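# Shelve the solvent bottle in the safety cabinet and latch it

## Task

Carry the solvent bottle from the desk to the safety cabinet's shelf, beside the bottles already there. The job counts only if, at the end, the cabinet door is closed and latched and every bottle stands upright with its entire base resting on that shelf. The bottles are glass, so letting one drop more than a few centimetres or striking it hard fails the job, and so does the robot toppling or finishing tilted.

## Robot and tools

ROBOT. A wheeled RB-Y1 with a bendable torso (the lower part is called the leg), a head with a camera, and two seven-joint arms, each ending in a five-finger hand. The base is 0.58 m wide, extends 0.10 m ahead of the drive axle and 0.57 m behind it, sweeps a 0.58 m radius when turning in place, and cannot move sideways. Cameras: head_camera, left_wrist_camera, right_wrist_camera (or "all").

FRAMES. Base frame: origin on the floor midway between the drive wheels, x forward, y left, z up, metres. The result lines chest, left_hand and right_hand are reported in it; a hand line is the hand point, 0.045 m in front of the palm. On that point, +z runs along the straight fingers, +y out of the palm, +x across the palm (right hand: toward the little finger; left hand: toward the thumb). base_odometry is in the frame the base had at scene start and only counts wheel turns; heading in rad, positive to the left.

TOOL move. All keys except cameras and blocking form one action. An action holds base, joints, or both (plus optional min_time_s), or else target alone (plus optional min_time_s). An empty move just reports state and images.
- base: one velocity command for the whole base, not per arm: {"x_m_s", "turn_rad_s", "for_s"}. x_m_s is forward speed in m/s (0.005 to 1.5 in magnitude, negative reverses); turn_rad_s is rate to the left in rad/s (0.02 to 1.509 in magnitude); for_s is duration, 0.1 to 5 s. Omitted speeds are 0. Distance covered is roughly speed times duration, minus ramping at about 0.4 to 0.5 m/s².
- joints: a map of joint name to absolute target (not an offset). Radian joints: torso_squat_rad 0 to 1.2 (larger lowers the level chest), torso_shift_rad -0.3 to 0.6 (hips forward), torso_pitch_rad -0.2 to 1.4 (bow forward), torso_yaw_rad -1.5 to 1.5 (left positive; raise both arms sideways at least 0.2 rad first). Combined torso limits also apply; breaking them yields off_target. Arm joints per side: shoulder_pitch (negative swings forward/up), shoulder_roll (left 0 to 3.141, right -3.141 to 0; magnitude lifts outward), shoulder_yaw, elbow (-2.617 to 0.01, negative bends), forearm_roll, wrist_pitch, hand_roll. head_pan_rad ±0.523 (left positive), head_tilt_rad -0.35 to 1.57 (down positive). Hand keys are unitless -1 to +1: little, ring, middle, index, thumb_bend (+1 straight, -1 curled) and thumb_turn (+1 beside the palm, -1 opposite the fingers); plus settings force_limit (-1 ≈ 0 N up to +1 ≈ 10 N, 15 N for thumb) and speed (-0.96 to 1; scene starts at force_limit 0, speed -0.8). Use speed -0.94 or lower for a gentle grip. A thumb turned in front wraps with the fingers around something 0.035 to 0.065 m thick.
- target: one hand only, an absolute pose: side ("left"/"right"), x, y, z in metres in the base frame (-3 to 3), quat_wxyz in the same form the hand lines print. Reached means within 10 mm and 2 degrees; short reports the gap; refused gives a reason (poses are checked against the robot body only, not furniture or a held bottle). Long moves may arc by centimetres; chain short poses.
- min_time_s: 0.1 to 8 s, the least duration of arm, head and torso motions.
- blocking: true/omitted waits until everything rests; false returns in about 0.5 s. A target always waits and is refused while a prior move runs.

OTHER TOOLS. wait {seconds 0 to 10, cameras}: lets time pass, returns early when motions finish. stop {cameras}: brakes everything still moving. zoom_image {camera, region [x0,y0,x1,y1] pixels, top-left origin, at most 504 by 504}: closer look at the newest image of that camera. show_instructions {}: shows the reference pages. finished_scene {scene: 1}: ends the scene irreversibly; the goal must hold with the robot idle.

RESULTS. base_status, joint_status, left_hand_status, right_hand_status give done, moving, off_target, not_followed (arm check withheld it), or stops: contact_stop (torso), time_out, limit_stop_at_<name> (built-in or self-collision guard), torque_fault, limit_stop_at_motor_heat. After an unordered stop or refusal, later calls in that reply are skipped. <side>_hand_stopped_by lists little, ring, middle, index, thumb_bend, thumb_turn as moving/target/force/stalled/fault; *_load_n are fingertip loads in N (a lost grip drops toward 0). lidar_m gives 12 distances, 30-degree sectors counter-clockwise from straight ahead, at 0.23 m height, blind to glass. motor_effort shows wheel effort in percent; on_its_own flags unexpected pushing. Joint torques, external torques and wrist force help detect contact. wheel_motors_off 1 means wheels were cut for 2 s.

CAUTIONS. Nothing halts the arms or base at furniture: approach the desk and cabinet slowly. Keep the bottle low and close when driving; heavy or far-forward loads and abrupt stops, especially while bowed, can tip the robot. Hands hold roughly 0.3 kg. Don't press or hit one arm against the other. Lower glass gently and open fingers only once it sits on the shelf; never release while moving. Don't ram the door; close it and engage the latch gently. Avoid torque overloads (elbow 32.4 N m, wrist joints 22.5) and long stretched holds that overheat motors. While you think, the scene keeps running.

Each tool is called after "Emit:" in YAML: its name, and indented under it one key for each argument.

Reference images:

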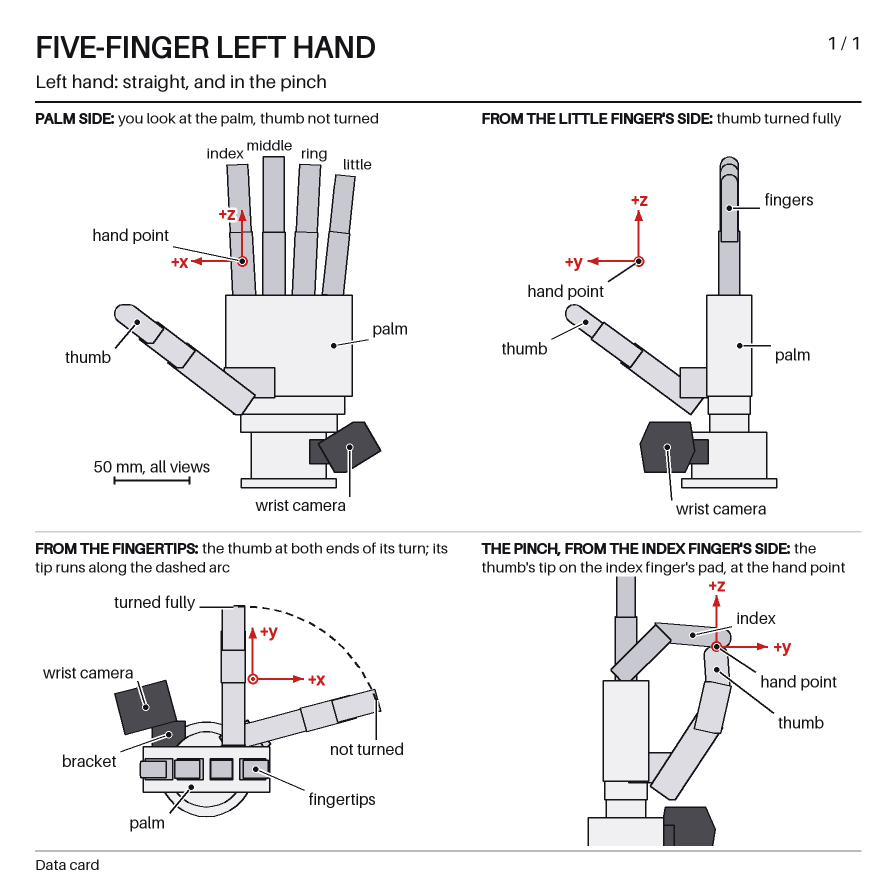

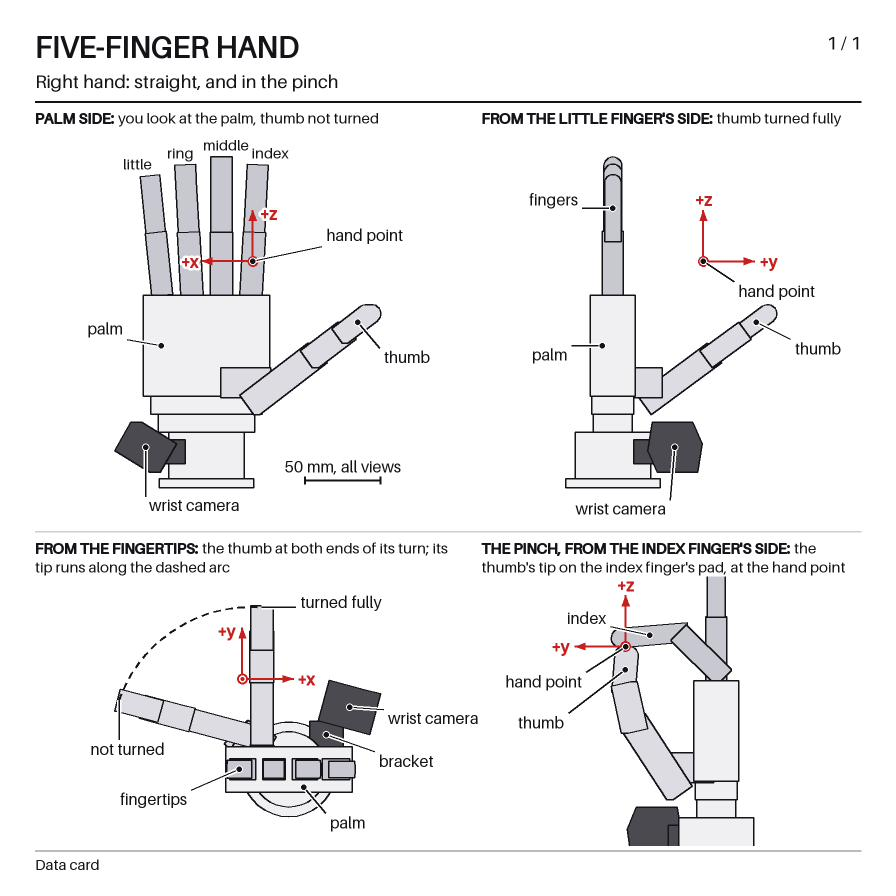

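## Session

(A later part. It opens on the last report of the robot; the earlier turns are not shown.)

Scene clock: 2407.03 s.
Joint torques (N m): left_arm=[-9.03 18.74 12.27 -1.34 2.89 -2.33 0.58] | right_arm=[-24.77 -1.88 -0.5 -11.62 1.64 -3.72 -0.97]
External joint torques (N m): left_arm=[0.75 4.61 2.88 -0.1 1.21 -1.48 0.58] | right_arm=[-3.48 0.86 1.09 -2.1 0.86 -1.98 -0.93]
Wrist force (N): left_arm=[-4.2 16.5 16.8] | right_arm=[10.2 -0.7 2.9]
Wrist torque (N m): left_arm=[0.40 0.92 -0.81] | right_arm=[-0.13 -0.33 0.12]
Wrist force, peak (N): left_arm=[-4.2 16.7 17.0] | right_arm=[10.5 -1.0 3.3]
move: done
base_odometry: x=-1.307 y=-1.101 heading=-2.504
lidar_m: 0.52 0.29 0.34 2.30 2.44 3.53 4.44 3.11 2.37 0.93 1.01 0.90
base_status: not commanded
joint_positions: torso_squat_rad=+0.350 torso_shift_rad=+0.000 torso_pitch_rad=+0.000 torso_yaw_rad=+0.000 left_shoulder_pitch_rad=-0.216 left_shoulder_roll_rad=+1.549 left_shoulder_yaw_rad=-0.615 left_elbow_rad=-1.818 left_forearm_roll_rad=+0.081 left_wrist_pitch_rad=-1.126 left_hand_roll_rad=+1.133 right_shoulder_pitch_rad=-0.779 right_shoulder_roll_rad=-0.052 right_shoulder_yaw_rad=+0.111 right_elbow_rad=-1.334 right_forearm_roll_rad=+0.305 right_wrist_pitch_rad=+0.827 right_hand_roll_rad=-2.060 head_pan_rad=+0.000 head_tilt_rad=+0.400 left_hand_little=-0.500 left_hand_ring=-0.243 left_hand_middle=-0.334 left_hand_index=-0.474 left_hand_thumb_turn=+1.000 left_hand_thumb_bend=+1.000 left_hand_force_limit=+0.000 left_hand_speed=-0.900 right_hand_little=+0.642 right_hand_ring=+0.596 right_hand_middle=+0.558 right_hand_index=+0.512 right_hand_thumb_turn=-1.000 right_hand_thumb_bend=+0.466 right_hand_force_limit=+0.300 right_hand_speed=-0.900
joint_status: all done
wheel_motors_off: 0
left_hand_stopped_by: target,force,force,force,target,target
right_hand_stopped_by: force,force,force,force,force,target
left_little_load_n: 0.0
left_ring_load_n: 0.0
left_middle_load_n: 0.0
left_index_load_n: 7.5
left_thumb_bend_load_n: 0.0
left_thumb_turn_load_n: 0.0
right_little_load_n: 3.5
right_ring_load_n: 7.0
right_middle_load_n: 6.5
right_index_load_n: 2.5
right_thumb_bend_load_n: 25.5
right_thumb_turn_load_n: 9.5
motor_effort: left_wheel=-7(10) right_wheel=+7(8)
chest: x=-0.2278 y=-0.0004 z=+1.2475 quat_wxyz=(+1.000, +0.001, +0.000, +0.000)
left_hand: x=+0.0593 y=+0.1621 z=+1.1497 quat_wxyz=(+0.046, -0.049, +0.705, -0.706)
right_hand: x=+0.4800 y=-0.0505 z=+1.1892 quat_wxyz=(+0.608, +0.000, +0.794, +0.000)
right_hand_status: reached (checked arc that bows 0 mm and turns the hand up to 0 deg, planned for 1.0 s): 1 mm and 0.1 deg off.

Emit:
move:
  target: {"side":"right","x":0.48,"y":-0.05,"z":1.187,"quat_wxyz":[0.6088,0,0.7934,0]}
  min_time_s: 1

Emit:
move:
  target: {"side":"right","x":0.48,"y":-0.05,"z":1.184,"quat_wxyz":[0.6088,0,0.7934,0]}
  min_time_s: 1
  cameras: ["head_camera"]

Scene clock: 2415.27 s.
Joint torques (N m): left_arm=[-8.99 19.02 12.65 -1.34 2.96 -2.37 0.59] | right_arm=[-24.49 -1.6 -0.56 -11.62 1.61 -3.78 -0.94]
External joint torques (N m): left_arm=[0.79 4.89 3.26 -0.1 1.28 -1.52 0.59] | right_arm=[-3.22 1.1 1.01 -2.08 0.83 -2.04 -0.91]
Wrist force (N): left_arm=[-4.3 16.1 16.9] | right_arm=[10.2 -1.1 3.3]
Wrist torque (N m): left_arm=[0.31 0.94 -0.85] | right_arm=[-0.22 -0.35 0.09]
Wrist force, peak (N): left_arm=[-4.0 17.0 16.9] | right_arm=[10.7 -1.0 3.2]
move: done
base_odometry: x=-1.307 y=-1.101 heading=-2.504
lidar_m: 0.54 0.28 0.35 2.30 2.44 3.52 4.44 3.11 2.37 0.93 1.00 0.89
base_status: not commanded
joint_positions: torso_squat_rad=+0.350 torso_shift_rad=+0.000 torso_pitch_rad=+0.000 torso_yaw_rad=+0.000 left_shoulder_pitch_rad=-0.216 left_shoulder_roll_rad=+1.549 left_shoulder_yaw_rad=-0.615 left_elbow_rad=-1.818 left_forearm_roll_rad=+0.081 left_wrist_pitch_rad=-1.126 left_hand_roll_rad=+1.133 right_shoulder_pitch_rad=-0.775 right_shoulder_roll_rad=-0.050 right_shoulder_yaw_rad=+0.112 right_elbow_rad=-1.329 right_forearm_roll_rad=+0.310 right_wrist_pitch_rad=+0.819 right_hand_roll_rad=-2.064 head_pan_rad=+0.000 head_tilt_rad=+0.400 left_hand_little=-0.500 left_hand_ring=-0.243 left_hand_middle=-0.334 left_hand_index=-0.474 left_hand_thumb_turn=+1.000 left_hand_thumb_bend=+1.000 left_hand_force_limit=+0.000 left_hand_speed=-0.900 right_hand_little=+0.642 right_hand_ring=+0.596 right_hand_middle=+0.558 right_hand_index=+0.512 right_hand_thumb_turn=-1.000 right_hand_thumb_bend=+0.466 right_hand_force_limit=+0.300 right_hand_speed=-0.900
joint_status: all done
wheel_motors_off: 0
left_hand_stopped_by: target,force,force,force,target,target
right_hand_stopped_by: force,force,force,force,force,target
left_little_load_n: 0.0
left_ring_load_n: 0.0
left_middle_load_n: 0.0
left_index_load_n: 7.5
left_thumb_bend_load_n: 0.0
left_thumb_turn_load_n: -0.5
right_little_load_n: 4.0
right_ring_load_n: 7.0
right_middle_load_n: 6.5
right_index_load_n: 3.0
right_thumb_bend_load_n: 25.5
right_thumb_turn_load_n: 10.0
motor_effort: left_wheel=-9(10) right_wheel=+7(8)
chest: x=-0.2278 y=-0.0004 z=+1.2475 quat_wxyz=(+1.000, +0.001, +0.000, +0.000)
left_hand: x=+0.0593 y=+0.1621 z=+1.1497 quat_wxyz=(+0.046, -0.049, +0.705, -0.706)
right_hand: x=+0.4800 y=-0.0505 z=+1.1862 quat_wxyz=(+0.608, +0.000, +0.794, +0.000)
right_hand_status: reached (checked arc that bows 0 mm and turns the hand up to 0 deg, planned for 1.0 s): 1 mm and 0.1 deg off.
pictures: none

Scene clock: 2416.60 s.
Joint torques (N m): left_arm=[-8.45 18.52 12.09 -1.34 2.88 -2.54 0.42] | right_arm=[-24.09 -2.1 -0.88 -11.55 1.67 -3.73 -1.12]
External joint torques (N m): left_arm=[1.33 4.39 2.7 -0.11 1.19 -1.68 0.42] | right_arm=[-2.86 0.55 0.67 -1.98 0.89 -1.99 -1.08]
Wrist force (N): left_arm=[-4.0 16.7 16.9] | right_arm=[9.9 -0.6 3.2]
Wrist torque (N m): left_arm=[0.39 0.92 -0.84] | right_arm=[-0.12 -0.32 0.09]
Wrist force, peak (N): left_arm=[-4.4 16.8 17.0] | right_arm=[10.5 -0.3 3.2]
move: done
base_odometry: x=-1.307 y=-1.101 heading=-2.504
lidar_m: 0.52 0.28 0.34 2.30 2.44 3.53 4.45 3.10 2.37 0.93 1.01 0.89
base_status: not commanded
joint_positions: torso_squat_rad=+0.350 torso_shift_rad=+0.000 torso_pitch_rad=+0.000 torso_yaw_rad=+0.000 left_shoulder_pitch_rad=-0.216 left_shoulder_roll_rad=+1.549 left_shoulder_yaw_rad=-0.615 left_elbow_rad=-1.818 left_forearm_roll_rad=+0.081 left_wrist_pitch_rad=-1.126 left_hand_roll_rad=+1.133 right_shoulder_pitch_rad=-0.770 right_shoulder_roll_rad=-0.049 right_shoulder_yaw_rad=+0.112 right_elbow_rad=-1.325 right_forearm_roll_rad=+0.315 right_wrist_pitch_rad=+0.810 right_hand_roll_rad=-2.068 head_pan_rad=+0.000 head_tilt_rad=+0.400 left_hand_little=-0.500 left_hand_ring=-0.243 left_hand_middle=-0.334 left_hand_index=-0.474 left_hand_thumb_turn=+1.000 left_hand_thumb_bend=+1.000 left_hand_force_limit=+0.000 left_hand_speed=-0.900 right_hand_little=+0.642 right_hand_ring=+0.596 right_hand_middle=+0.558 right_hand_index=+0.512 right_hand_thumb_turn=-1.000 right_hand_thumb_bend=+0.466 right_hand_force_limit=+0.300 right_hand_speed=-0.900
joint_status: all done
wheel_motors_off: 0
left_hand_stopped_by: target,force,force,force,target,target
right_hand_stopped_by: force,force,force,force,force,target
left_little_load_n: 0.0
left_ring_load_n: 0.0
left_middle_load_n: 0.0
left_index_load_n: 7.5
left_thumb_bend_load_n: 0.0
left_thumb_turn_load_n: 0.0
right_little_load_n: 3.5
right_ring_load_n: 7.0
right_middle_load_n: 6.5
right_index_load_n: 2.5
right_thumb_bend_load_n: 26.0
right_thumb_turn_load_n: 9.5
motor_effort: left_wheel=-9(10) right_wheel=+7(8)
chest: x=-0.2278 y=-0.0004 z=+1.2475 quat_wxyz=(+1.000, +0.001, +0.000, +0.000)
left_hand: x=+0.0593 y=+0.1621 z=+1.1497 quat_wxyz=(+0.046, -0.049, +0.705, -0.706)
right_hand: x=+0.4800 y=-0.0505 z=+1.1832 quat_wxyz=(+0.608, +0.000, +0.794, +0.000)
right_hand_status: reached (checked arc that bows 0 mm and turns the hand up to 0 deg, planned for 1.0 s): 1 mm and 0.1 deg off.
Images, in order (width x height): head_camera 896x504.

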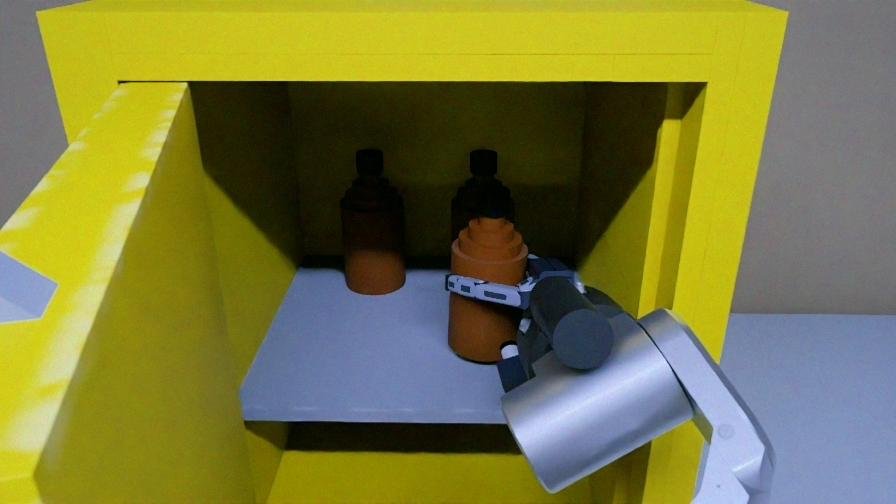

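Emit:
zoom_image:
  camera: "head_camera"
  region: [430, 220, 560, 380]

Emit:
move:
  target: {"side":"right","x":0.48,"y":-0.05,"z":1.181,"quat_wxyz":[0.6088,0,0.7934,0]}
  min_time_s: 1

Emit:
move:
  target: {"side":"right","x":0.48,"y":-0.05,"z":1.178,"quat_wxyz":[0.6088,0,0.7934,0]}
  min_time_s: 1
  cameras: ["head_camera"]

Scaled by 3.150.

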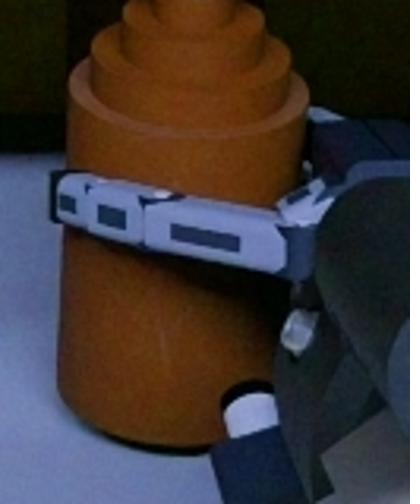

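Scene clock: 2427.77 s.
Joint torques (N m): left_arm=[-8.91 18.4 12.28 -1.38 3 -2.44 0.53] | right_arm=[-24.68 -1.78 -0.72 -11.49 1.57 -3.86 -0.78]
External joint torques (N m): left_arm=[0.87 4.27 2.89 -0.14 1.31 -1.59 0.53] | right_arm=[-3.47 0.82 0.8 -1.89 0.79 -2.13 -0.75]
Wrist force (N): left_arm=[-4.1 16.8 16.7] | right_arm=[10.3 -0.9 3.4]
Wrist torque (N m): left_arm=[0.41 0.92 -0.83] | right_arm=[-0.22 -0.38 0.09]
Wrist force, peak (N): left_arm=[-4.2 16.7 17.1] | right_arm=[10.6 -0.9 3.1]
move: done
base_odometry: x=-1.307 y=-1.101 heading=-2.504
lidar_m: 0.53 0.28 0.34 2.30 2.44 3.52 4.44 3.11 2.36 0.94 1.01 0.89
base_status: not commanded
joint_positions: torso_squat_rad=+0.350 torso_shift_rad=+0.000 torso_pitch_rad=+0.000 torso_yaw_rad=+0.000 left_shoulder_pitch_rad=-0.216 left_shoulder_roll_rad=+1.549 left_shoulder_yaw_rad=-0.615 left_elbow_rad=-1.818 left_forearm_roll_rad=+0.081 left_wrist_pitch_rad=-1.126 left_hand_roll_rad=+1.133 right_shoulder_pitch_rad=-0.766 right_shoulder_roll_rad=-0.047 right_shoulder_yaw_rad=+0.113 right_elbow_rad=-1.320 right_forearm_roll_rad=+0.319 right_wrist_pitch_rad=+0.802 right_hand_roll_rad=-2.072 head_pan_rad=+0.000 head_tilt_rad=+0.400 left_hand_little=-0.500 left_hand_ring=-0.243 left_hand_middle=-0.334 left_hand_index=-0.474 left_hand_thumb_turn=+1.000 left_hand_thumb_bend=+1.000 left_hand_force_limit=+0.000 left_hand_speed=-0.900 right_hand_little=+0.642 right_hand_ring=+0.596 right_hand_middle=+0.558 right_hand_index=+0.512 right_hand_thumb_turn=-1.000 right_hand_thumb_bend=+0.466 right_hand_force_limit=+0.300 right_hand_speed=-0.900
joint_status: all done
wheel_motors_off: 0
left_hand_stopped_by: target,force,force,force,target,target
right_hand_stopped_by: force,force,force,force,force,target
left_little_load_n: 0.0
left_ring_load_n: 0.0
left_middle_load_n: 0.0
left_index_load_n: 7.5
left_thumb_bend_load_n: 0.0
left_thumb_turn_load_n: 0.0
right_little_load_n: 4.0
right_ring_load_n: 6.5
right_middle_load_n: 6.5
right_index_load_n: 2.5
right_thumb_bend_load_n: 26.0
right_thumb_turn_load_n: 9.5
motor_effort: left_wheel=-8(11) right_wheel=+7(8)
chest: x=-0.2278 y=-0.0004 z=+1.2475 quat_wxyz=(+1.000, +0.001, +0.000, +0.000)
left_hand: x=+0.0593 y=+0.1621 z=+1.1497 quat_wxyz=(+0.046, -0.049, +0.705, -0.706)
right_hand: x=+0.4800 y=-0.0505 z=+1.1802 quat_wxyz=(+0.608, +0.000, +0.794, +0.000)
right_hand_status: reached (checked arc that bows 0 mm and turns the hand up to 0 deg, planned for 1.0 s): 1 mm and 0.1 deg off.
pictures: none

Scene clock: 2429.10 s.
Joint torques (N m): left_arm=[-8.42 18.82 12.69 -1.44 2.88 -2.32 0.63] | right_arm=[-24.13 -1.41 -0.68 -11.73 1.58 -3.88 -0.71]
External joint torques (N m): left_arm=[1.36 4.69 3.31 -0.21 1.2 -1.47 0.63] | right_arm=[-2.95 1.15 0.83 -2.11 0.8 -2.15 -0.68]
Wrist force (N): left_arm=[-4.4 16.7 16.6] | right_arm=[9.9 -1.1 3.0]
Wrist torque (N m): left_arm=[0.41 0.95 -0.87] | right_arm=[-0.22 -0.30 0.07]
Wrist force, peak (N): left_arm=[-4.8 17.0 16.6] | right_arm=[10.4 -0.6 3.5]
move: done
base_odometry: x=-1.307 y=-1.101 heading=-2.504
lidar_m: 0.52 0.28 0.35 2.30 2.44 3.52 4.44 3.10 2.37 0.93 1.01 0.89
base_status: not commanded
joint_positions: torso_squat_rad=+0.350 torso_shift_rad=+0.000 torso_pitch_rad=+0.000 torso_yaw_rad=+0.000 left_shoulder_pitch_rad=-0.216 left_shoulder_roll_rad=+1.549 left_shoulder_yaw_rad=-0.615 left_elbow_rad=-1.818 left_forearm_roll_rad=+0.081 left_wrist_pitch_rad=-1.126 left_hand_roll_rad=+1.133 right_shoulder_pitch_rad=-0.762 right_shoulder_roll_rad=-0.046 right_shoulder_yaw_rad=+0.114 right_elbow_rad=-1.315 right_forearm_roll_rad=+0.324 right_wrist_pitch_rad=+0.794 right_hand_roll_rad=-2.076 head_pan_rad=+0.000 head_tilt_rad=+0.400 left_hand_little=-0.500 left_hand_ring=-0.243 left_hand_middle=-0.334 left_hand_index=-0.474 left_hand_thumb_turn=+1.000 left_hand_thumb_bend=+1.000 left_hand_force_limit=+0.000 left_hand_speed=-0.900 right_hand_little=+0.642 right_hand_ring=+0.596 right_hand_middle=+0.558 right_hand_index=+0.512 right_hand_thumb_turn=-1.000 right_hand_thumb_bend=+0.466 right_hand_force_limit=+0.300 right_hand_speed=-0.900
joint_status: all done
wheel_motors_off: 0
left_hand_stopped_by: target,force,force,force,target,target
right_hand_stopped_by: force,force,force,force,force,target
left_little_load_n: 0.0
left_ring_load_n: 0.0
left_middle_load_n: 0.0
left_index_load_n: 7.5
left_thumb_bend_load_n: 0.0
left_thumb_turn_load_n: 0.0
right_little_load_n: 3.5
right_ring_load_n: 7.0
right_middle_load_n: 6.5
right_index_load_n: 2.5
right_thumb_bend_load_n: 25.5
right_thumb_turn_load_n: 9.5
motor_effort: left_wheel=-9(11) right_wheel=+7(8)
chest: x=-0.2278 y=-0.0004 z=+1.2475 quat_wxyz=(+1.000, +0.001, +0.000, +0.000)
left_hand: x=+0.0593 y=+0.1621 z=+1.1497 quat_wxyz=(+0.046, -0.049, +0.705, -0.706)
right_hand: x=+0.4800 y=-0.0505 z=+1.1772 quat_wxyz=(+0.608, +0.000, +0.794, +0.000)
right_hand_status: reached (checked arc that bows 0 mm and turns the hand up to 0 deg, planned for 1.0 s): 1 mm and 0.1 deg off.
Images, in order (width x height): head_camera 896x504.

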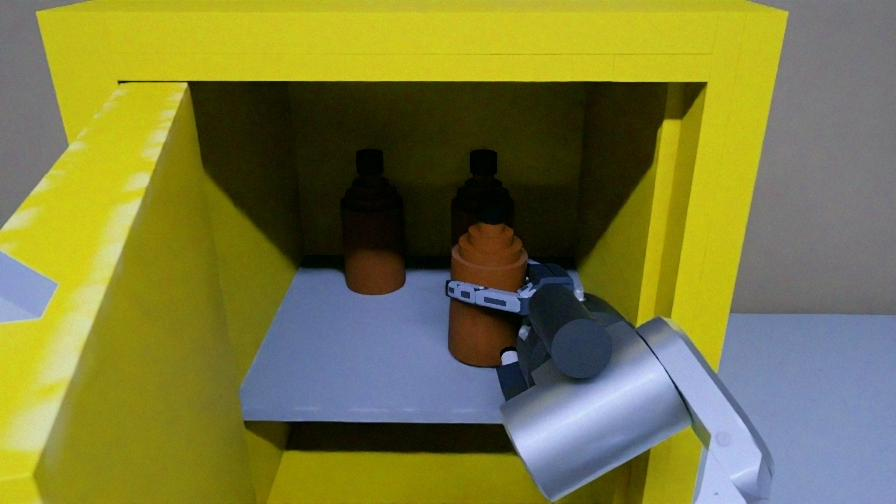

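Emit:
move:
  target: {"side":"right","x":0.48,"y":-0.05,"z":1.175,"quat_wxyz":[0.6088,0,0.7934,0]}
  min_time_s: 1
  cameras: ["head_camera"]

Emit:
zoom_image:
  camera: "head_camera"
  region: [430, 220, 560, 380]

Scene clock: 2436.43 s.
Joint torques (N m): left_arm=[-8.7 18.91 11.96 -1.24 2.97 -2.59 0.51] | right_arm=[-24.02 -2.05 -0.85 -11.52 1.57 -3.77 -1]
External joint torques (N m): left_arm=[1.07 4.78 2.57 0 1.29 -1.73 0.5] | right_arm=[-2.87 0.46 0.64 -1.88 0.79 -2.05 -0.97]
Wrist force (N): left_arm=[-4.6 16.7 16.5] | right_arm=[10.2 -0.8 2.9]
Wrist torque (N m): left_arm=[0.43 0.98 -0.87] | right_arm=[-0.13 -0.32 0.09]
Wrist force, peak (N): left_arm=[-4.5 16.7 17.1] | right_arm=[10.5 -0.8 3.3]
move: done
base_odometry: x=-1.307 y=-1.101 heading=-2.504
lidar_m: 0.51 0.28 0.34 2.30 2.44 3.52 4.45 3.10 2.37 0.94 1.01 0.89
base_status: not commanded
joint_positions: torso_squat_rad=+0.350 torso_shift_rad=+0.000 torso_pitch_rad=+0.000 torso_yaw_rad=+0.000 left_shoulder_pitch_rad=-0.216 left_shoulder_roll_rad=+1.549 left_shoulder_yaw_rad=-0.615 left_elbow_rad=-1.818 left_forearm_roll_rad=+0.081 left_wrist_pitch_rad=-1.126 left_hand_roll_rad=+1.133 right_shoulder_pitch_rad=-0.758 right_shoulder_roll_rad=-0.044 right_shoulder_yaw_rad=+0.114 right_elbow_rad=-1.310 right_forearm_roll_rad=+0.329 right_wrist_pitch_rad=+0.785 right_hand_roll_rad=-2.080 head_pan_rad=+0.000 head_tilt_rad=+0.400 left_hand_little=-0.500 left_hand_ring=-0.243 left_hand_middle=-0.334 left_hand_index=-0.474 left_hand_thumb_turn=+1.000 left_hand_thumb_bend=+1.000 left_hand_force_limit=+0.000 left_hand_speed=-0.900 right_hand_little=+0.642 right_hand_ring=+0.596 right_hand_middle=+0.558 right_hand_index=+0.512 right_hand_thumb_turn=-1.000 right_hand_thumb_bend=+0.466 right_hand_force_limit=+0.300 right_hand_speed=-0.900
joint_status: all done
wheel_motors_off: 0
left_hand_stopped_by: target,force,force,force,target,target
right_hand_stopped_by: force,force,force,force,force,target
left_little_load_n: 0.0
left_ring_load_n: 0.0
left_middle_load_n: 0.0
left_index_load_n: 7.0
left_thumb_bend_load_n: 0.0
left_thumb_turn_load_n: -0.5
right_little_load_n: 4.0
right_ring_load_n: 7.0
right_middle_load_n: 6.5
right_index_load_n: 2.5
right_thumb_bend_load_n: 26.0
right_thumb_turn_load_n: 9.5
motor_effort: left_wheel=-8(11) right_wheel=+7(8)
chest: x=-0.2278 y=-0.0004 z=+1.2475 quat_wxyz=(+1.000, +0.001, +0.000, +0.000)
left_hand: x=+0.0593 y=+0.1621 z=+1.1497 quat_wxyz=(+0.046, -0.049, +0.705, -0.706)
right_hand: x=+0.4800 y=-0.0505 z=+1.1742 quat_wxyz=(+0.608, +0.000, +0.794, +0.000)
right_hand_status: reached (checked arc that bows 0 mm and turns the hand up to 0 deg, planned for 1.0 s): 1 mm and 0.1 deg off.
Images, in order (width x height): head_camera 896x504.

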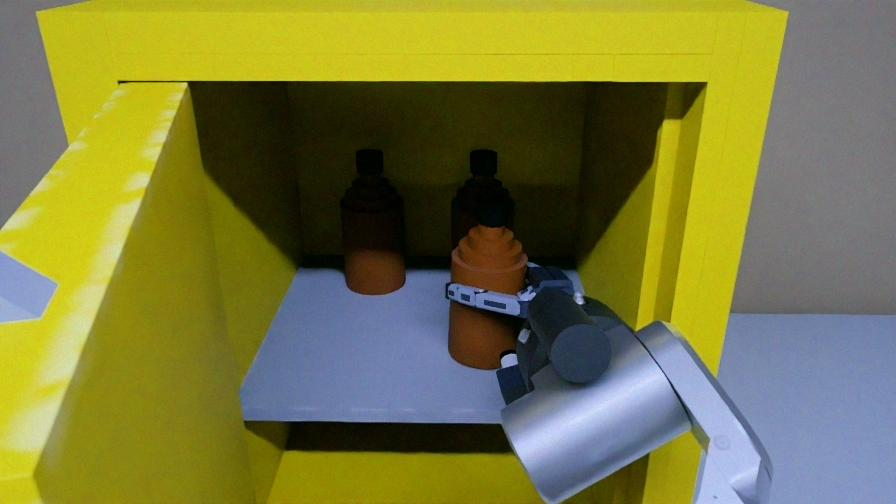

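Scaled by 3.150.

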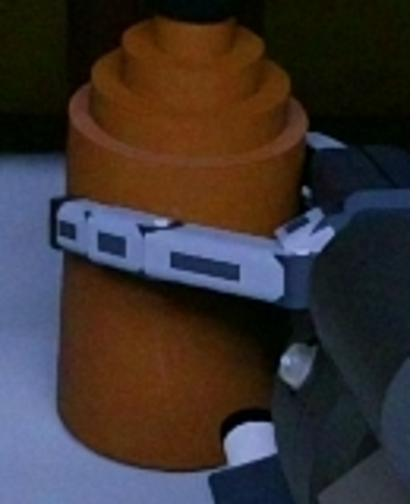

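Emit:
move:
  target: {"side":"right","x":0.48,"y":-0.05,"z":1.1725,"quat_wxyz":[0.6088,0,0.7934,0]}
  min_time_s: 1

Emit:
move:
  target: {"side":"right","x":0.48,"y":-0.05,"z":1.1705,"quat_wxyz":[0.6088,0,0.7934,0]}
  min_time_s: 1
  cameras: ["head_camera"]

Emit:
zoom_image:
  camera: "head_camera"
  region: [430, 220, 560, 380]

Scene clock: 2447.23 s.
Joint torques (N m): left_arm=[-8.64 18.89 12.24 -1.43 3.06 -2.46 0.59] | right_arm=[-21.8 -0.64 -0.49 -9.96 1.12 -2.93 -0.97]
External joint torques (N m): left_arm=[1.13 4.76 2.85 -0.2 1.37 -1.6 0.58] | right_arm=[-0.67 1.84 0.98 -0.3 0.35 -1.2 -0.93]
Wrist force (N): left_arm=[-4.5 16.6 16.3] | right_arm=[6.4 -1.8 0.3]
Wrist torque (N m): left_arm=[0.40 0.90 -0.85] | right_arm=[-0.03 -0.22 -0.12]
Wrist force, peak (N): left_arm=[-4.6 17.0 17.0] | right_arm=[10.5 -0.9 3.4]
move: done
base_odometry: x=-1.307 y=-1.101 heading=-2.504
lidar_m: 0.52 0.28 0.34 2.31 2.43 3.53 4.45 3.10 2.37 0.93 1.01 0.89
base_status: not commanded
joint_positions: torso_squat_rad=+0.350 torso_shift_rad=+0.000 torso_pitch_rad=+0.000 torso_yaw_rad=+0.000 left_shoulder_pitch_rad=-0.216 left_shoulder_roll_rad=+1.549 left_shoulder_yaw_rad=-0.615 left_elbow_rad=-1.818 left_forearm_roll_rad=+0.081 left_wrist_pitch_rad=-1.126 left_hand_roll_rad=+1.133 right_shoulder_pitch_rad=-0.755 right_shoulder_roll_rad=-0.043 right_shoulder_yaw_rad=+0.115 right_elbow_rad=-1.306 right_forearm_roll_rad=+0.333 right_wrist_pitch_rad=+0.778 right_hand_roll_rad=-2.083 head_pan_rad=+0.000 head_tilt_rad=+0.400 left_hand_little=-0.500 left_hand_ring=-0.243 left_hand_middle=-0.334 left_hand_index=-0.474 left_hand_thumb_turn=+1.000 left_hand_thumb_bend=+1.000 left_hand_force_limit=+0.000 left_hand_speed=-0.900 right_hand_little=+0.642 right_hand_ring=+0.596 right_hand_middle=+0.558 right_hand_index=+0.512 right_hand_thumb_turn=-1.000 right_hand_thumb_bend=+0.466 right_hand_force_limit=+0.300 right_hand_speed=-0.900
joint_status: all done
wheel_motors_off: 0
left_hand_stopped_by: target,force,force,force,target,target
right_hand_stopped_by: force,force,force,force,force,target
left_little_load_n: 0.0
left_ring_load_n: 0.0
left_middle_load_n: 0.0
left_index_load_n: 7.5
left_thumb_bend_load_n: 0.0
left_thumb_turn_load_n: -0.5
right_little_load_n: 3.5
right_ring_load_n: 6.5
right_middle_load_n: 6.5
right_index_load_n: 2.5
right_thumb_bend_load_n: 26.0
right_thumb_turn_load_n: 10.0
motor_effort: left_wheel=-9(11) right_wheel=+7(8)
chest: x=-0.2278 y=-0.0004 z=+1.2475 quat_wxyz=(+1.000, +0.001, +0.000, +0.000)
left_hand: x=+0.0593 y=+0.1621 z=+1.1497 quat_wxyz=(+0.046, -0.049, +0.705, -0.706)
right_hand: x=+0.4801 y=-0.0504 z=+1.1724 quat_wxyz=(+0.609, +0.000, +0.793, +0.000)
right_hand_status: reached (checked arc that bows 0 mm and turns the hand up to 0 deg, planned for 1.0 s): 0 mm and 0.0 deg off.
pictures: none

Scene clock: 2448.57 s.
Joint torques (N m): left_arm=[-8.76 19.18 12.5 -1.22 2.92 -2.36 0.52] | right_arm=[-18.02 -0.21 0.18 -7.16 0.57 -1.8 -0.81]
External joint torques (N m): left_arm=[1.02 5.05 3.11 0.02 1.24 -1.5 0.51] | right_arm=[3.1 2.25 1.64 2.52 -0.2 -0.08 -0.78]
Wrist force (N): left_arm=[-5.7 16.9 16.9] | right_arm=[1.4 -2.7 -2.8]
Wrist torque (N m): left_arm=[0.34 0.99 -0.85] | right_arm=[0.12 -0.10 -0.40]
Wrist force, peak (N): left_arm=[-6.0 17.3 16.9] | right_arm=[6.3 -1.5 0.8]
move: done
base_odometry: x=-1.307 y=-1.101 heading=-2.504
lidar_m: 0.52 0.28 0.34 2.30 2.43 3.53 4.45 3.11 2.37 0.94 1.00 0.90
base_status: not commanded
joint_positions: torso_squat_rad=+0.350 torso_shift_rad=+0.000 torso_pitch_rad=+0.000 torso_yaw_rad=+0.000 left_shoulder_pitch_rad=-0.216 left_shoulder_roll_rad=+1.549 left_shoulder_yaw_rad=-0.615 left_elbow_rad=-1.818 left_forearm_roll_rad=+0.081 left_wrist_pitch_rad=-1.126 left_hand_roll_rad=+1.133 right_shoulder_pitch_rad=-0.753 right_shoulder_roll_rad=-0.042 right_shoulder_yaw_rad=+0.115 right_elbow_rad=-1.303 right_forearm_roll_rad=+0.337 right_wrist_pitch_rad=+0.772 right_hand_roll_rad=-2.086 head_pan_rad=+0.000 head_tilt_rad=+0.400 left_hand_little=-0.500 left_hand_ring=-0.243 left_hand_middle=-0.334 left_hand_index=-0.474 left_hand_thumb_turn=+1.000 left_hand_thumb_bend=+1.000 left_hand_force_limit=+0.000 left_hand_speed=-0.900 right_hand_little=+0.642 right_hand_ring=+0.596 right_hand_middle=+0.558 right_hand_index=+0.512 right_hand_thumb_turn=-1.000 right_hand_thumb_bend=+0.466 right_hand_force_limit=+0.300 right_hand_speed=-0.900
joint_status: all done
wheel_motors_off: 0
left_hand_stopped_by: target,force,force,force,target,target
right_hand_stopped_by: force,force,force,force,force,target
left_little_load_n: 0.0
left_ring_load_n: 0.0
left_middle_load_n: 0.0
left_index_load_n: 7.5
left_thumb_bend_load_n: 0.0
left_thumb_turn_load_n: -0.5
right_little_load_n: 3.5
right_ring_load_n: 6.5
right_middle_load_n: 6.0
right_index_load_n: 2.5
right_thumb_bend_load_n: 26.0
right_thumb_turn_load_n: 10.5
motor_effort: left_wheel=-8(10) right_wheel=+7(8)
chest: x=-0.2278 y=-0.0004 z=+1.2475 quat_wxyz=(+1.000, +0.001, +0.000, +0.000)
left_hand: x=+0.0593 y=+0.1621 z=+1.1497 quat_wxyz=(+0.046, -0.049, +0.705, -0.706)
right_hand: x=+0.4802 y=-0.0503 z=+1.1714 quat_wxyz=(+0.609, +0.000, +0.793, +0.000)
right_hand_status: reached (checked arc that bows 0 mm and turns the hand up to 0 deg, planned for 1.0 s): 1 mm and 0.1 deg off.
Images, in order (width x height): head_camera 896x504.

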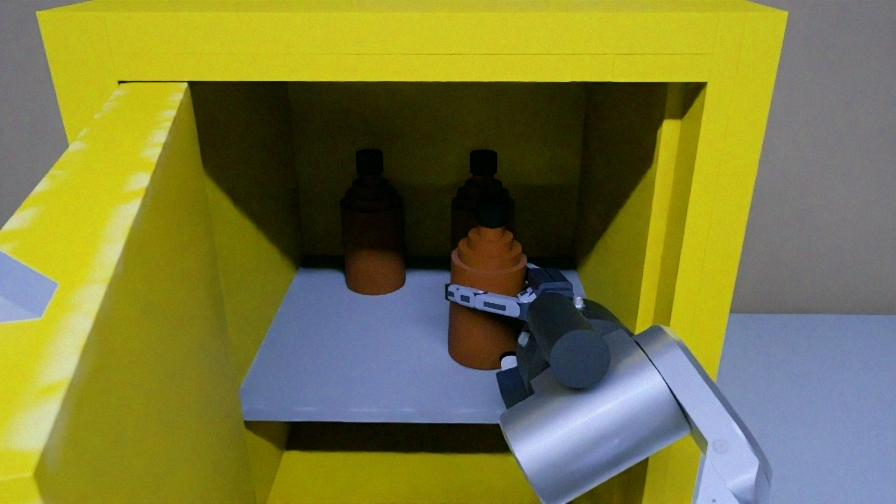

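Scaled by 3.150.

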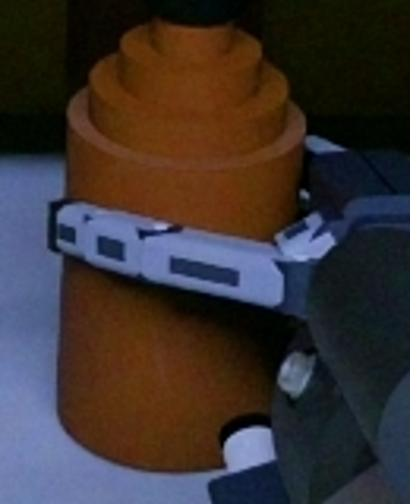

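Emit:
move:
  target: {"side":"right","x":0.48,"y":-0.05,"z":1.1725,"quat_wxyz":[0.6088,0,0.7934,0]}
  min_time_s: 1

Emit:
move:
  joints: {"right_hand_speed":-0.94,"right_hand_thumb_bend":0.49}
  cameras: ["head_camera"]

Scene clock: 2478.60 s.
Joint torques (N m): left_arm=[-8.6 18.79 12.81 -1.26 2.98 -2.49 0.61] | right_arm=[-23.96 -2.86 -1.74 -10.15 0.14 -1.43 -0.25]
External joint torques (N m): left_arm=[1.18 4.66 3.42 -0.02 1.3 -1.64 0.61] | right_arm=[-2.84 -0.4 -0.28 -0.49 -0.63 0.29 -0.22]
Wrist force (N): left_arm=[-4.4 16.7 16.5] | right_arm=[4.2 -1.8 3.9]
Wrist torque (N m): left_arm=[0.37 0.88 -0.84] | right_arm=[-0.20 -0.55 -0.06]
Wrist force, peak (N): left_arm=[-5.6 17.4 17.2] | right_arm=[4.5 -1.5 4.1]
move: done
base_odometry: x=-1.307 y=-1.101 heading=-2.504
lidar_m: 0.53 0.28 0.34 2.30 2.44 3.53 4.44 3.10 2.37 0.93 1.01 0.90
base_status: not commanded
joint_positions: torso_squat_rad=+0.350 torso_shift_rad=+0.000 torso_pitch_rad=+0.000 torso_yaw_rad=+0.000 left_shoulder_pitch_rad=-0.216 left_shoulder_roll_rad=+1.549 left_shoulder_yaw_rad=-0.615 left_elbow_rad=-1.818 left_forearm_roll_rad=+0.081 left_wrist_pitch_rad=-1.126 left_hand_roll_rad=+1.133 right_shoulder_pitch_rad=-0.754 right_shoulder_roll_rad=-0.042 right_shoulder_yaw_rad=+0.115 right_elbow_rad=-1.305 right_forearm_roll_rad=+0.334 right_wrist_pitch_rad=+0.777 right_hand_roll_rad=-2.083 head_pan_rad=+0.000 head_tilt_rad=+0.400 left_hand_little=-0.500 left_hand_ring=-0.243 left_hand_middle=-0.334 left_hand_index=-0.474 left_hand_thumb_turn=+1.000 left_hand_thumb_bend=+1.000 left_hand_force_limit=+0.000 left_hand_speed=-0.900 right_hand_little=+0.642 right_hand_ring=+0.596 right_hand_middle=+0.558 right_hand_index=+0.512 right_hand_thumb_turn=-1.000 right_hand_thumb_bend=+0.466 right_hand_force_limit=+0.300 right_hand_speed=-0.900
joint_status: all done
wheel_motors_off: 0
left_hand_stopped_by: target,force,force,force,target,target
right_hand_stopped_by: force,force,force,force,force,target
left_little_load_n: 0.0
left_ring_load_n: 0.0
left_middle_load_n: 0.0
left_index_load_n: 7.0
left_thumb_bend_load_n: 0.0
left_thumb_turn_load_n: 0.0
right_little_load_n: 4.5
right_ring_load_n: 7.0
right_middle_load_n: 6.5
right_index_load_n: 2.5
right_thumb_bend_load_n: 26.0
right_thumb_turn_load_n: 9.0
motor_effort: left_wheel=-8(11) right_wheel=+7(8)
chest: x=-0.2278 y=-0.0004 z=+1.2475 quat_wxyz=(+1.000, +0.001, +0.000, +0.000)
left_hand: x=+0.0593 y=+0.1621 z=+1.1497 quat_wxyz=(+0.046, -0.049, +0.705, -0.706)
right_hand: x=+0.4800 y=-0.0501 z=+1.1721 quat_wxyz=(+0.609, +0.000, +0.793, +0.000)
right_hand_status: reached (checked arc that bows 0 mm and turns the hand up to 0 deg, planned for 1.0 s): 0 mm and 0.0 deg off.
pictures: none

Scene clock: 2479.27 s.
Joint torques (N m): left_arm=[-8.61 18.8 12.14 -1.45 2.96 -2.48 0.57] | right_arm=[-24.33 -3.07 -1.06 -10.05 0.05 -1.57 -0.3]
External joint torques (N m): left_arm=[1.17 4.67 2.75 -0.21 1.28 -1.62 0.57] | right_arm=[-3.21 -0.61 0.41 -0.39 -0.72 0.15 -0.26]
Wrist force (N): left_arm=[-4.7 17.0 16.7] | right_arm=[4.3 -1.8 2.9]
Wrist torque (N m): left_arm=[0.43 0.93 -0.87] | right_arm=[-0.14 -0.48 -0.05]
Wrist force, peak (N): left_arm=[-4.8 17.0 17.0] | right_arm=[4.9 -1.6 3.8]
move: done
base_odometry: x=-1.307 y=-1.101 heading=-2.504
lidar_m: 0.53 0.28 0.35 2.31 2.44 3.52 4.45 3.10 2.37 0.94 1.00 0.91
base_status: not commanded
joint_positions: torso_squat_rad=+0.350 torso_shift_rad=+0.000 torso_pitch_rad=+0.000 torso_yaw_rad=+0.000 left_shoulder_pitch_rad=-0.216 left_shoulder_roll_rad=+1.549 left_shoulder_yaw_rad=-0.615 left_elbow_rad=-1.818 left_forearm_roll_rad=+0.081 left_wrist_pitch_rad=-1.126 left_hand_roll_rad=+1.133 right_shoulder_pitch_rad=-0.754 right_shoulder_roll_rad=-0.042 right_shoulder_yaw_rad=+0.115 right_elbow_rad=-1.305 right_forearm_roll_rad=+0.334 right_wrist_pitch_rad=+0.777 right_hand_roll_rad=-2.083 head_pan_rad=+0.000 head_tilt_rad=+0.400 left_hand_little=-0.500 left_hand_ring=-0.243 left_hand_middle=-0.334 left_hand_index=-0.474 left_hand_thumb_turn=+1.000 left_hand_thumb_bend=+1.000 left_hand_force_limit=+0.000 left_hand_speed=-0.900 right_hand_little=+0.642 right_hand_ring=+0.596 right_hand_middle=+0.558 right_hand_index=+0.512 right_hand_thumb_turn=-1.000 right_hand_thumb_bend=+0.496 right_hand_force_limit=+0.300 right_hand_speed=-0.940
joint_status: all done
wheel_motors_off: 0
left_hand_stopped_by: target,force,force,force,target,target
right_hand_stopped_by: force,force,force,force,force,target
left_little_load_n: -0.5
left_ring_load_n: -0.5
left_middle_load_n: 0.0
left_index_load_n: 7.5
left_thumb_bend_load_n: 0.0
left_thumb_turn_load_n: 0.0
right_little_load_n: 4.0
right_ring_load_n: 7.0
right_middle_load_n: 6.0
right_index_load_n: 1.5
right_thumb_bend_load_n: 22.5
right_thumb_turn_load_n: 8.5
motor_effort: left_wheel=-8(10) right_wheel=+7(8)
chest: x=-0.2278 y=-0.0004 z=+1.2475 quat_wxyz=(+1.000, +0.001, +0.000, +0.000)
left_hand: x=+0.0593 y=+0.1621 z=+1.1497 quat_wxyz=(+0.046, -0.049, +0.705, -0.706)
right_hand: x=+0.4800 y=-0.0501 z=+1.1721 quat_wxyz=(+0.609, +0.000, +0.793, +0.000)
Images, in order (width x height): head_camera 896x504.

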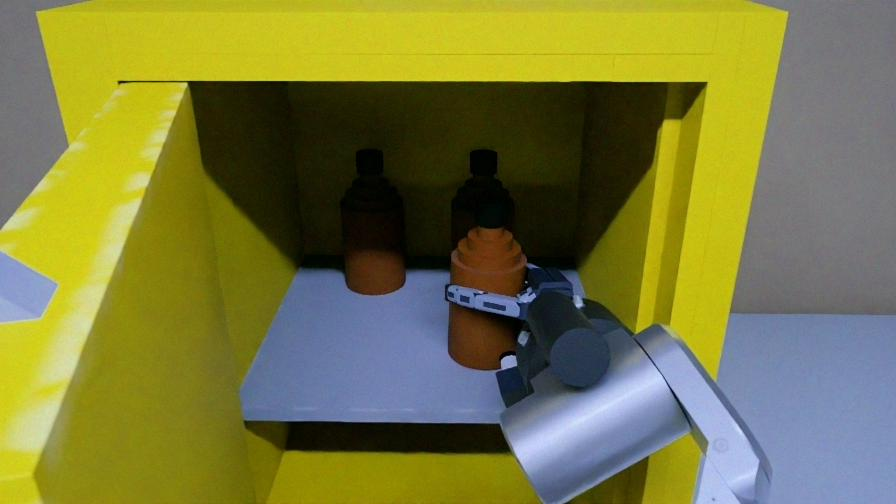

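Emit:
move:
  joints: {"right_hand_thumb_bend":0.53}

Emit:
move:
  joints: {"right_hand_thumb_bend":0.57}

Scene clock: 2486.37 s.
Joint torques (N m): left_arm=[-8.63 18.77 12.17 -1.22 2.95 -2.39 0.51] | right_arm=[-23.93 -2.71 -1.57 -9.84 0.22 -1.7 -0.27]
External joint torques (N m): left_arm=[1.15 4.64 2.78 0.02 1.27 -1.53 0.51] | right_arm=[-2.81 -0.24 -0.1 -0.18 -0.56 0.02 -0.23]
Wrist force (N): left_arm=[-4.9 17.1 16.4] | right_arm=[4.3 -1.0 2.7]
Wrist torque (N m): left_arm=[0.45 0.94 -0.89] | right_arm=[-0.05 -0.45 -0.02]
Wrist force, peak (N): left_arm=[-4.8 17.2 17.4] | right_arm=[4.6 -1.3 3.4]
move: done
base_odometry: x=-1.307 y=-1.101 heading=-2.504
lidar_m: 0.52 0.28 0.34 2.30 2.45 3.53 4.45 3.10 2.37 0.94 1.01 0.89
base_status: not commanded
joint_positions: torso_squat_rad=+0.350 torso_shift_rad=+0.000 torso_pitch_rad=+0.000 torso_yaw_rad=+0.000 left_shoulder_pitch_rad=-0.216 left_shoulder_roll_rad=+1.549 left_shoulder_yaw_rad=-0.615 left_elbow_rad=-1.818 left_forearm_roll_rad=+0.081 left_wrist_pitch_rad=-1.126 left_hand_roll_rad=+1.133 right_shoulder_pitch_rad=-0.754 right_shoulder_roll_rad=-0.042 right_shoulder_yaw_rad=+0.115 right_elbow_rad=-1.305 right_forearm_roll_rad=+0.334 right_wrist_pitch_rad=+0.777 right_hand_roll_rad=-2.083 head_pan_rad=+0.000 head_tilt_rad=+0.400 left_hand_little=-0.500 left_hand_ring=-0.243 left_hand_middle=-0.334 left_hand_index=-0.474 left_hand_thumb_turn=+1.000 left_hand_thumb_bend=+1.000 left_hand_force_limit=+0.000 left_hand_speed=-0.900 right_hand_little=+0.642 right_hand_ring=+0.596 right_hand_middle=+0.558 right_hand_index=+0.512 right_hand_thumb_turn=-1.000 right_hand_thumb_bend=+0.534 right_hand_force_limit=+0.300 right_hand_speed=-0.940
joint_status: all done
wheel_motors_off: 0
left_hand_stopped_by: target,force,force,force,target,target
right_hand_stopped_by: force,force,force,force,force,target
left_little_load_n: 0.0
left_ring_load_n: 0.0
left_middle_load_n: 0.0
left_index_load_n: 7.5
left_thumb_bend_load_n: 0.0
left_thumb_turn_load_n: -0.5
right_little_load_n: 4.0
right_ring_load_n: 6.0
right_middle_load_n: 5.0
right_index_load_n: 0.5
right_thumb_bend_load_n: 18.0
right_thumb_turn_load_n: 7.5
motor_effort: left_wheel=-9(10) right_wheel=+7(8)
chest: x=-0.2278 y=-0.0004 z=+1.2475 quat_wxyz=(+1.000, +0.001, +0.000, +0.000)
left_hand: x=+0.0593 y=+0.1621 z=+1.1497 quat_wxyz=(+0.046, -0.049, +0.705, -0.706)
right_hand: x=+0.4800 y=-0.0501 z=+1.1721 quat_wxyz=(+0.609, +0.000, +0.793, +0.000)
pictures: none

Scene clock: 2487.17 s.
Joint torques (N m): left_arm=[-8.7 18.91 12.29 -1.37 2.96 -2.51 0.66] | right_arm=[-24.12 -3.15 -1.94 -10.03 0.36 -1.54 -0.24]
External joint torques (N m): left_arm=[1.08 4.78 2.9 -0.13 1.27 -1.66 0.65] | right_arm=[-3 -0.69 -0.47 -0.37 -0.41 0.19 -0.21]
Wrist force (N): left_arm=[-4.6 16.7 16.8] | right_arm=[4.2 -0.5 2.9]
Wrist torque (N m): left_arm=[0.36 0.91 -0.85] | right_arm=[-0.06 -0.41 0.02]
Wrist force, peak (N): left_arm=[-4.8 17.1 17.0] | right_arm=[4.8 -0.8 3.0]
move: done
base_odometry: x=-1.307 y=-1.101 heading=-2.504
lidar_m: 0.53 0.28 0.34 2.30 2.44 3.52 4.45 3.10 2.37 0.93 1.01 0.89
base_status: not commanded
joint_positions: torso_squat_rad=+0.350 torso_shift_rad=+0.000 torso_pitch_rad=+0.000 torso_yaw_rad=+0.000 left_shoulder_pitch_rad=-0.216 left_shoulder_roll_rad=+1.549 left_shoulder_yaw_rad=-0.615 left_elbow_rad=-1.818 left_forearm_roll_rad=+0.081 left_wrist_pitch_rad=-1.126 left_hand_roll_rad=+1.133 right_shoulder_pitch_rad=-0.754 right_shoulder_roll_rad=-0.042 right_shoulder_yaw_rad=+0.115 right_elbow_rad=-1.305 right_forearm_roll_rad=+0.334 right_wrist_pitch_rad=+0.777 right_hand_roll_rad=-2.083 head_pan_rad=+0.000 head_tilt_rad=+0.400 left_hand_little=-0.500 left_hand_ring=-0.243 left_hand_middle=-0.334 left_hand_index=-0.474 left_hand_thumb_turn=+1.000 left_hand_thumb_bend=+1.000 left_hand_force_limit=+0.000 left_hand_speed=-0.900 right_hand_little=+0.642 right_hand_ring=+0.596 right_hand_middle=+0.558 right_hand_index=+0.512 right_hand_thumb_turn=-1.000 right_hand_thumb_bend=+0.574 right_hand_force_limit=+0.300 right_hand_speed=-0.940
joint_status: all done
wheel_motors_off: 0
left_hand_stopped_by: target,force,force,force,target,target
right_hand_stopped_by: force,force,force,force,force,target
left_little_load_n: 0.0
left_ring_load_n: 0.0
left_middle_load_n: 0.0
left_index_load_n: 7.5
left_thumb_bend_load_n: 0.0
left_thumb_turn_load_n: 0.0
right_little_load_n: 3.5
right_ring_load_n: 5.5
right_middle_load_n: 3.0
right_index_load_n: 0.0
right_thumb_bend_load_n: 14.0
right_thumb_turn_load_n: 6.5
motor_effort: left_wheel=-10(10) right_wheel=+7(8)
chest: x=-0.2278 y=-0.0004 z=+1.2475 quat_wxyz=(+1.000, +0.001, +0.000, +0.000)
left_hand: x=+0.0593 y=+0.1621 z=+1.1497 quat_wxyz=(+0.046, -0.049, +0.705, -0.706)
right_hand: x=+0.4800 y=-0.0501 z=+1.1721 quat_wxyz=(+0.609, +0.000, +0.793, +0.000)
pictures: none

Emit:
move:
  joints: {"right_hand_thumb_bend":0.64,"right_hand_little":0.66,"right_hand_ring":0.62,"right_hand_middle":0.57,"right_hand_index":0.52}

Emit:
move:
  joints: {"right_hand_thumb_bend":0.71,"right_hand_little":0.69,"right_hand_ring":0.65,"right_hand_middle":0.59,"right_hand_index":0.53}
  cameras: ["head_camera"]

Scene clock: 2495.53 s.
Joint torques (N m): left_arm=[-8.92 18.87 12.28 -1.34 2.94 -2.29 0.54] | right_arm=[-23.62 -2.74 -1.83 -9.7 0.81 -1.63 -0.25]
External joint torques (N m): left_arm=[0.85 4.73 2.89 -0.1 1.26 -1.44 0.54] | right_arm=[-2.5 -0.28 -0.36 -0.04 0.04 0.09 -0.22]
Wrist force (N): left_arm=[-5.0 17.0 16.7] | right_arm=[4.8 0.8 0.7]
Wrist torque (N m): left_arm=[0.44 0.93 -0.86] | right_arm=[-0.03 -0.35 0.17]
Wrist force, peak (N): left_arm=[-5.5 17.2 17.3] | right_arm=[4.7 -0.7 3.4]
move: done
base_odometry: x=-1.307 y=-1.101 heading=-2.504
lidar_m: 0.53 0.28 0.34 2.30 2.43 3.53 4.45 3.10 2.37 0.94 1.02 0.89
base_status: not commanded
joint_positions: torso_squat_rad=+0.350 torso_shift_rad=+0.000 torso_pitch_rad=+0.000 torso_yaw_rad=+0.000 left_shoulder_pitch_rad=-0.216 left_shoulder_roll_rad=+1.549 left_shoulder_yaw_rad=-0.615 left_elbow_rad=-1.818 left_forearm_roll_rad=+0.081 left_wrist_pitch_rad=-1.126 left_hand_roll_rad=+1.133 right_shoulder_pitch_rad=-0.754 right_shoulder_roll_rad=-0.042 right_shoulder_yaw_rad=+0.115 right_elbow_rad=-1.305 right_forearm_roll_rad=+0.334 right_wrist_pitch_rad=+0.777 right_hand_roll_rad=-2.083 head_pan_rad=+0.000 head_tilt_rad=+0.400 left_hand_little=-0.500 left_hand_ring=-0.243 left_hand_middle=-0.334 left_hand_index=-0.474 left_hand_thumb_turn=+1.000 left_hand_thumb_bend=+1.000 left_hand_force_limit=+0.000 left_hand_speed=-0.900 right_hand_little=+0.660 right_hand_ring=+0.620 right_hand_middle=+0.570 right_hand_index=+0.520 right_hand_thumb_turn=-1.000 right_hand_thumb_bend=+0.643 right_hand_force_limit=+0.300 right_hand_speed=-0.940
joint_status: all done
wheel_motors_off: 0
left_hand_stopped_by: target,force,force,force,target,target
right_hand_stopped_by: target,target,target,target,target,target
left_little_load_n: 0.0
left_ring_load_n: 0.0
left_middle_load_n: 0.0
left_index_load_n: 7.5
left_thumb_bend_load_n: 0.0
left_thumb_turn_load_n: 0.0
right_little_load_n: 2.0
right_ring_load_n: 1.5
right_middle_load_n: 0.0
right_index_load_n: 0.0
right_thumb_bend_load_n: 6.5
right_thumb_turn_load_n: 2.5
motor_effort: left_wheel=-9(10) right_wheel=+7(8)
chest: x=-0.2278 y=-0.0004 z=+1.2475 quat_wxyz=(+1.000, +0.001, +0.000, +0.000)
left_hand: x=+0.0593 y=+0.1621 z=+1.1497 quat_wxyz=(+0.046, -0.049, +0.705, -0.706)
right_hand: x=+0.4800 y=-0.0500 z=+1.1722 quat_wxyz=(+0.609, +0.000, +0.793, +0.000)
pictures: none

Scene clock: 2496.80 s.
Joint torques (N m): left_arm=[-8.93 18.85 12.41 -1.41 2.92 -2.41 0.53] | right_arm=[-23.4 -3.34 -1.59 -9.57 0.9 -1.56 -0.27]
External joint torques (N m): left_arm=[0.85 4.72 3.02 -0.18 1.24 -1.55 0.52] | right_arm=[-2.27 -0.88 -0.13 0.09 0.12 0.16 -0.24]
Wrist force (N): left_arm=[-4.8 16.9 16.9] | right_arm=[5.1 -0.7 1.7]
Wrist torque (N m): left_arm=[0.38 0.93 -0.87] | right_arm=[-0.09 -0.38 0.25]
Wrist force, peak (N): left_arm=[-5.2 16.9 17.2] | right_arm=[5.1 -0.7 1.7]
move: done
base_odometry: x=-1.307 y=-1.101 heading=-2.504
lidar_m: 0.53 0.28 0.34 2.29 2.44 3.53 4.44 3.10 2.38 0.93 1.00 0.89
base_status: not commanded
joint_positions: torso_squat_rad=+0.350 torso_shift_rad=+0.000 torso_pitch_rad=+0.000 torso_yaw_rad=+0.000 left_shoulder_pitch_rad=-0.216 left_shoulder_roll_rad=+1.549 left_shoulder_yaw_rad=-0.615 left_elbow_rad=-1.818 left_forearm_roll_rad=+0.081 left_wrist_pitch_rad=-1.126 left_hand_roll_rad=+1.133 right_shoulder_pitch_rad=-0.754 right_shoulder_roll_rad=-0.042 right_shoulder_yaw_rad=+0.115 right_elbow_rad=-1.305 right_forearm_roll_rad=+0.334 right_wrist_pitch_rad=+0.777 right_hand_roll_rad=-2.083 head_pan_rad=+0.000 head_tilt_rad=+0.400 left_hand_little=-0.500 left_hand_ring=-0.243 left_hand_middle=-0.334 left_hand_index=-0.474 left_hand_thumb_turn=+1.000 left_hand_thumb_bend=+1.000 left_hand_force_limit=+0.000 left_hand_speed=-0.900 right_hand_little=+0.690 right_hand_ring=+0.650 right_hand_middle=+0.590 right_hand_index=+0.530 right_hand_thumb_turn=-1.000 right_hand_thumb_bend=+0.710 right_hand_force_limit=+0.300 right_hand_speed=-0.940
joint_status: all done
wheel_motors_off: 0
left_hand_stopped_by: target,force,force,force,target,target
right_hand_stopped_by: target,target,target,target,target,target
left_little_load_n: 0.0
left_ring_load_n: 0.0
left_middle_load_n: 0.0
left_index_load_n: 7.5
left_thumb_bend_load_n: 0.0
left_thumb_turn_load_n: 0.0
right_little_load_n: 0.0
right_ring_load_n: 0.0
right_middle_load_n: 0.0
right_index_load_n: 0.0
right_thumb_bend_load_n: 0.0
right_thumb_turn_load_n: 0.0
motor_effort: left_wheel=-8(11) right_wheel=+7(8)
chest: x=-0.2278 y=-0.0004 z=+1.2475 quat_wxyz=(+1.000, +0.001, +0.000, +0.000)
left_hand: x=+0.0593 y=+0.1621 z=+1.1497 quat_wxyz=(+0.046, -0.049, +0.705, -0.706)
right_hand: x=+0.4800 y=-0.0500 z=+1.1722 quat_wxyz=(+0.609, +0.000, +0.793, +0.000)
Images, in order (width x height): head_camera 896x504.

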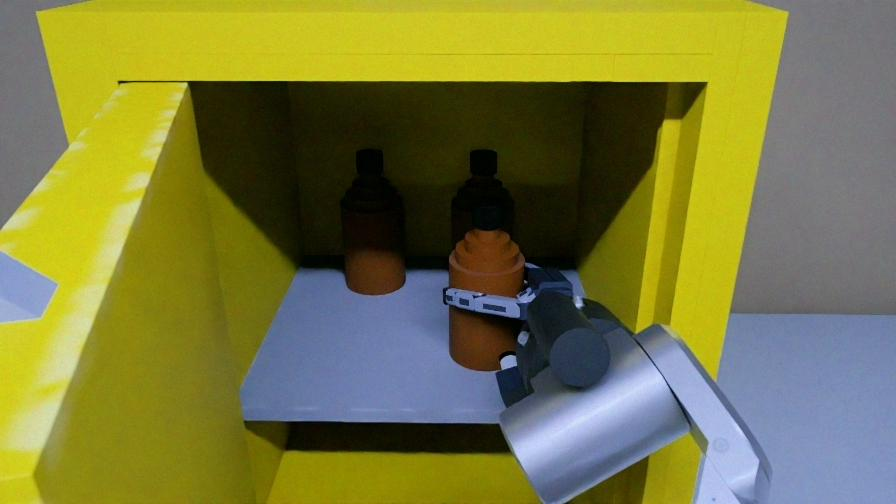

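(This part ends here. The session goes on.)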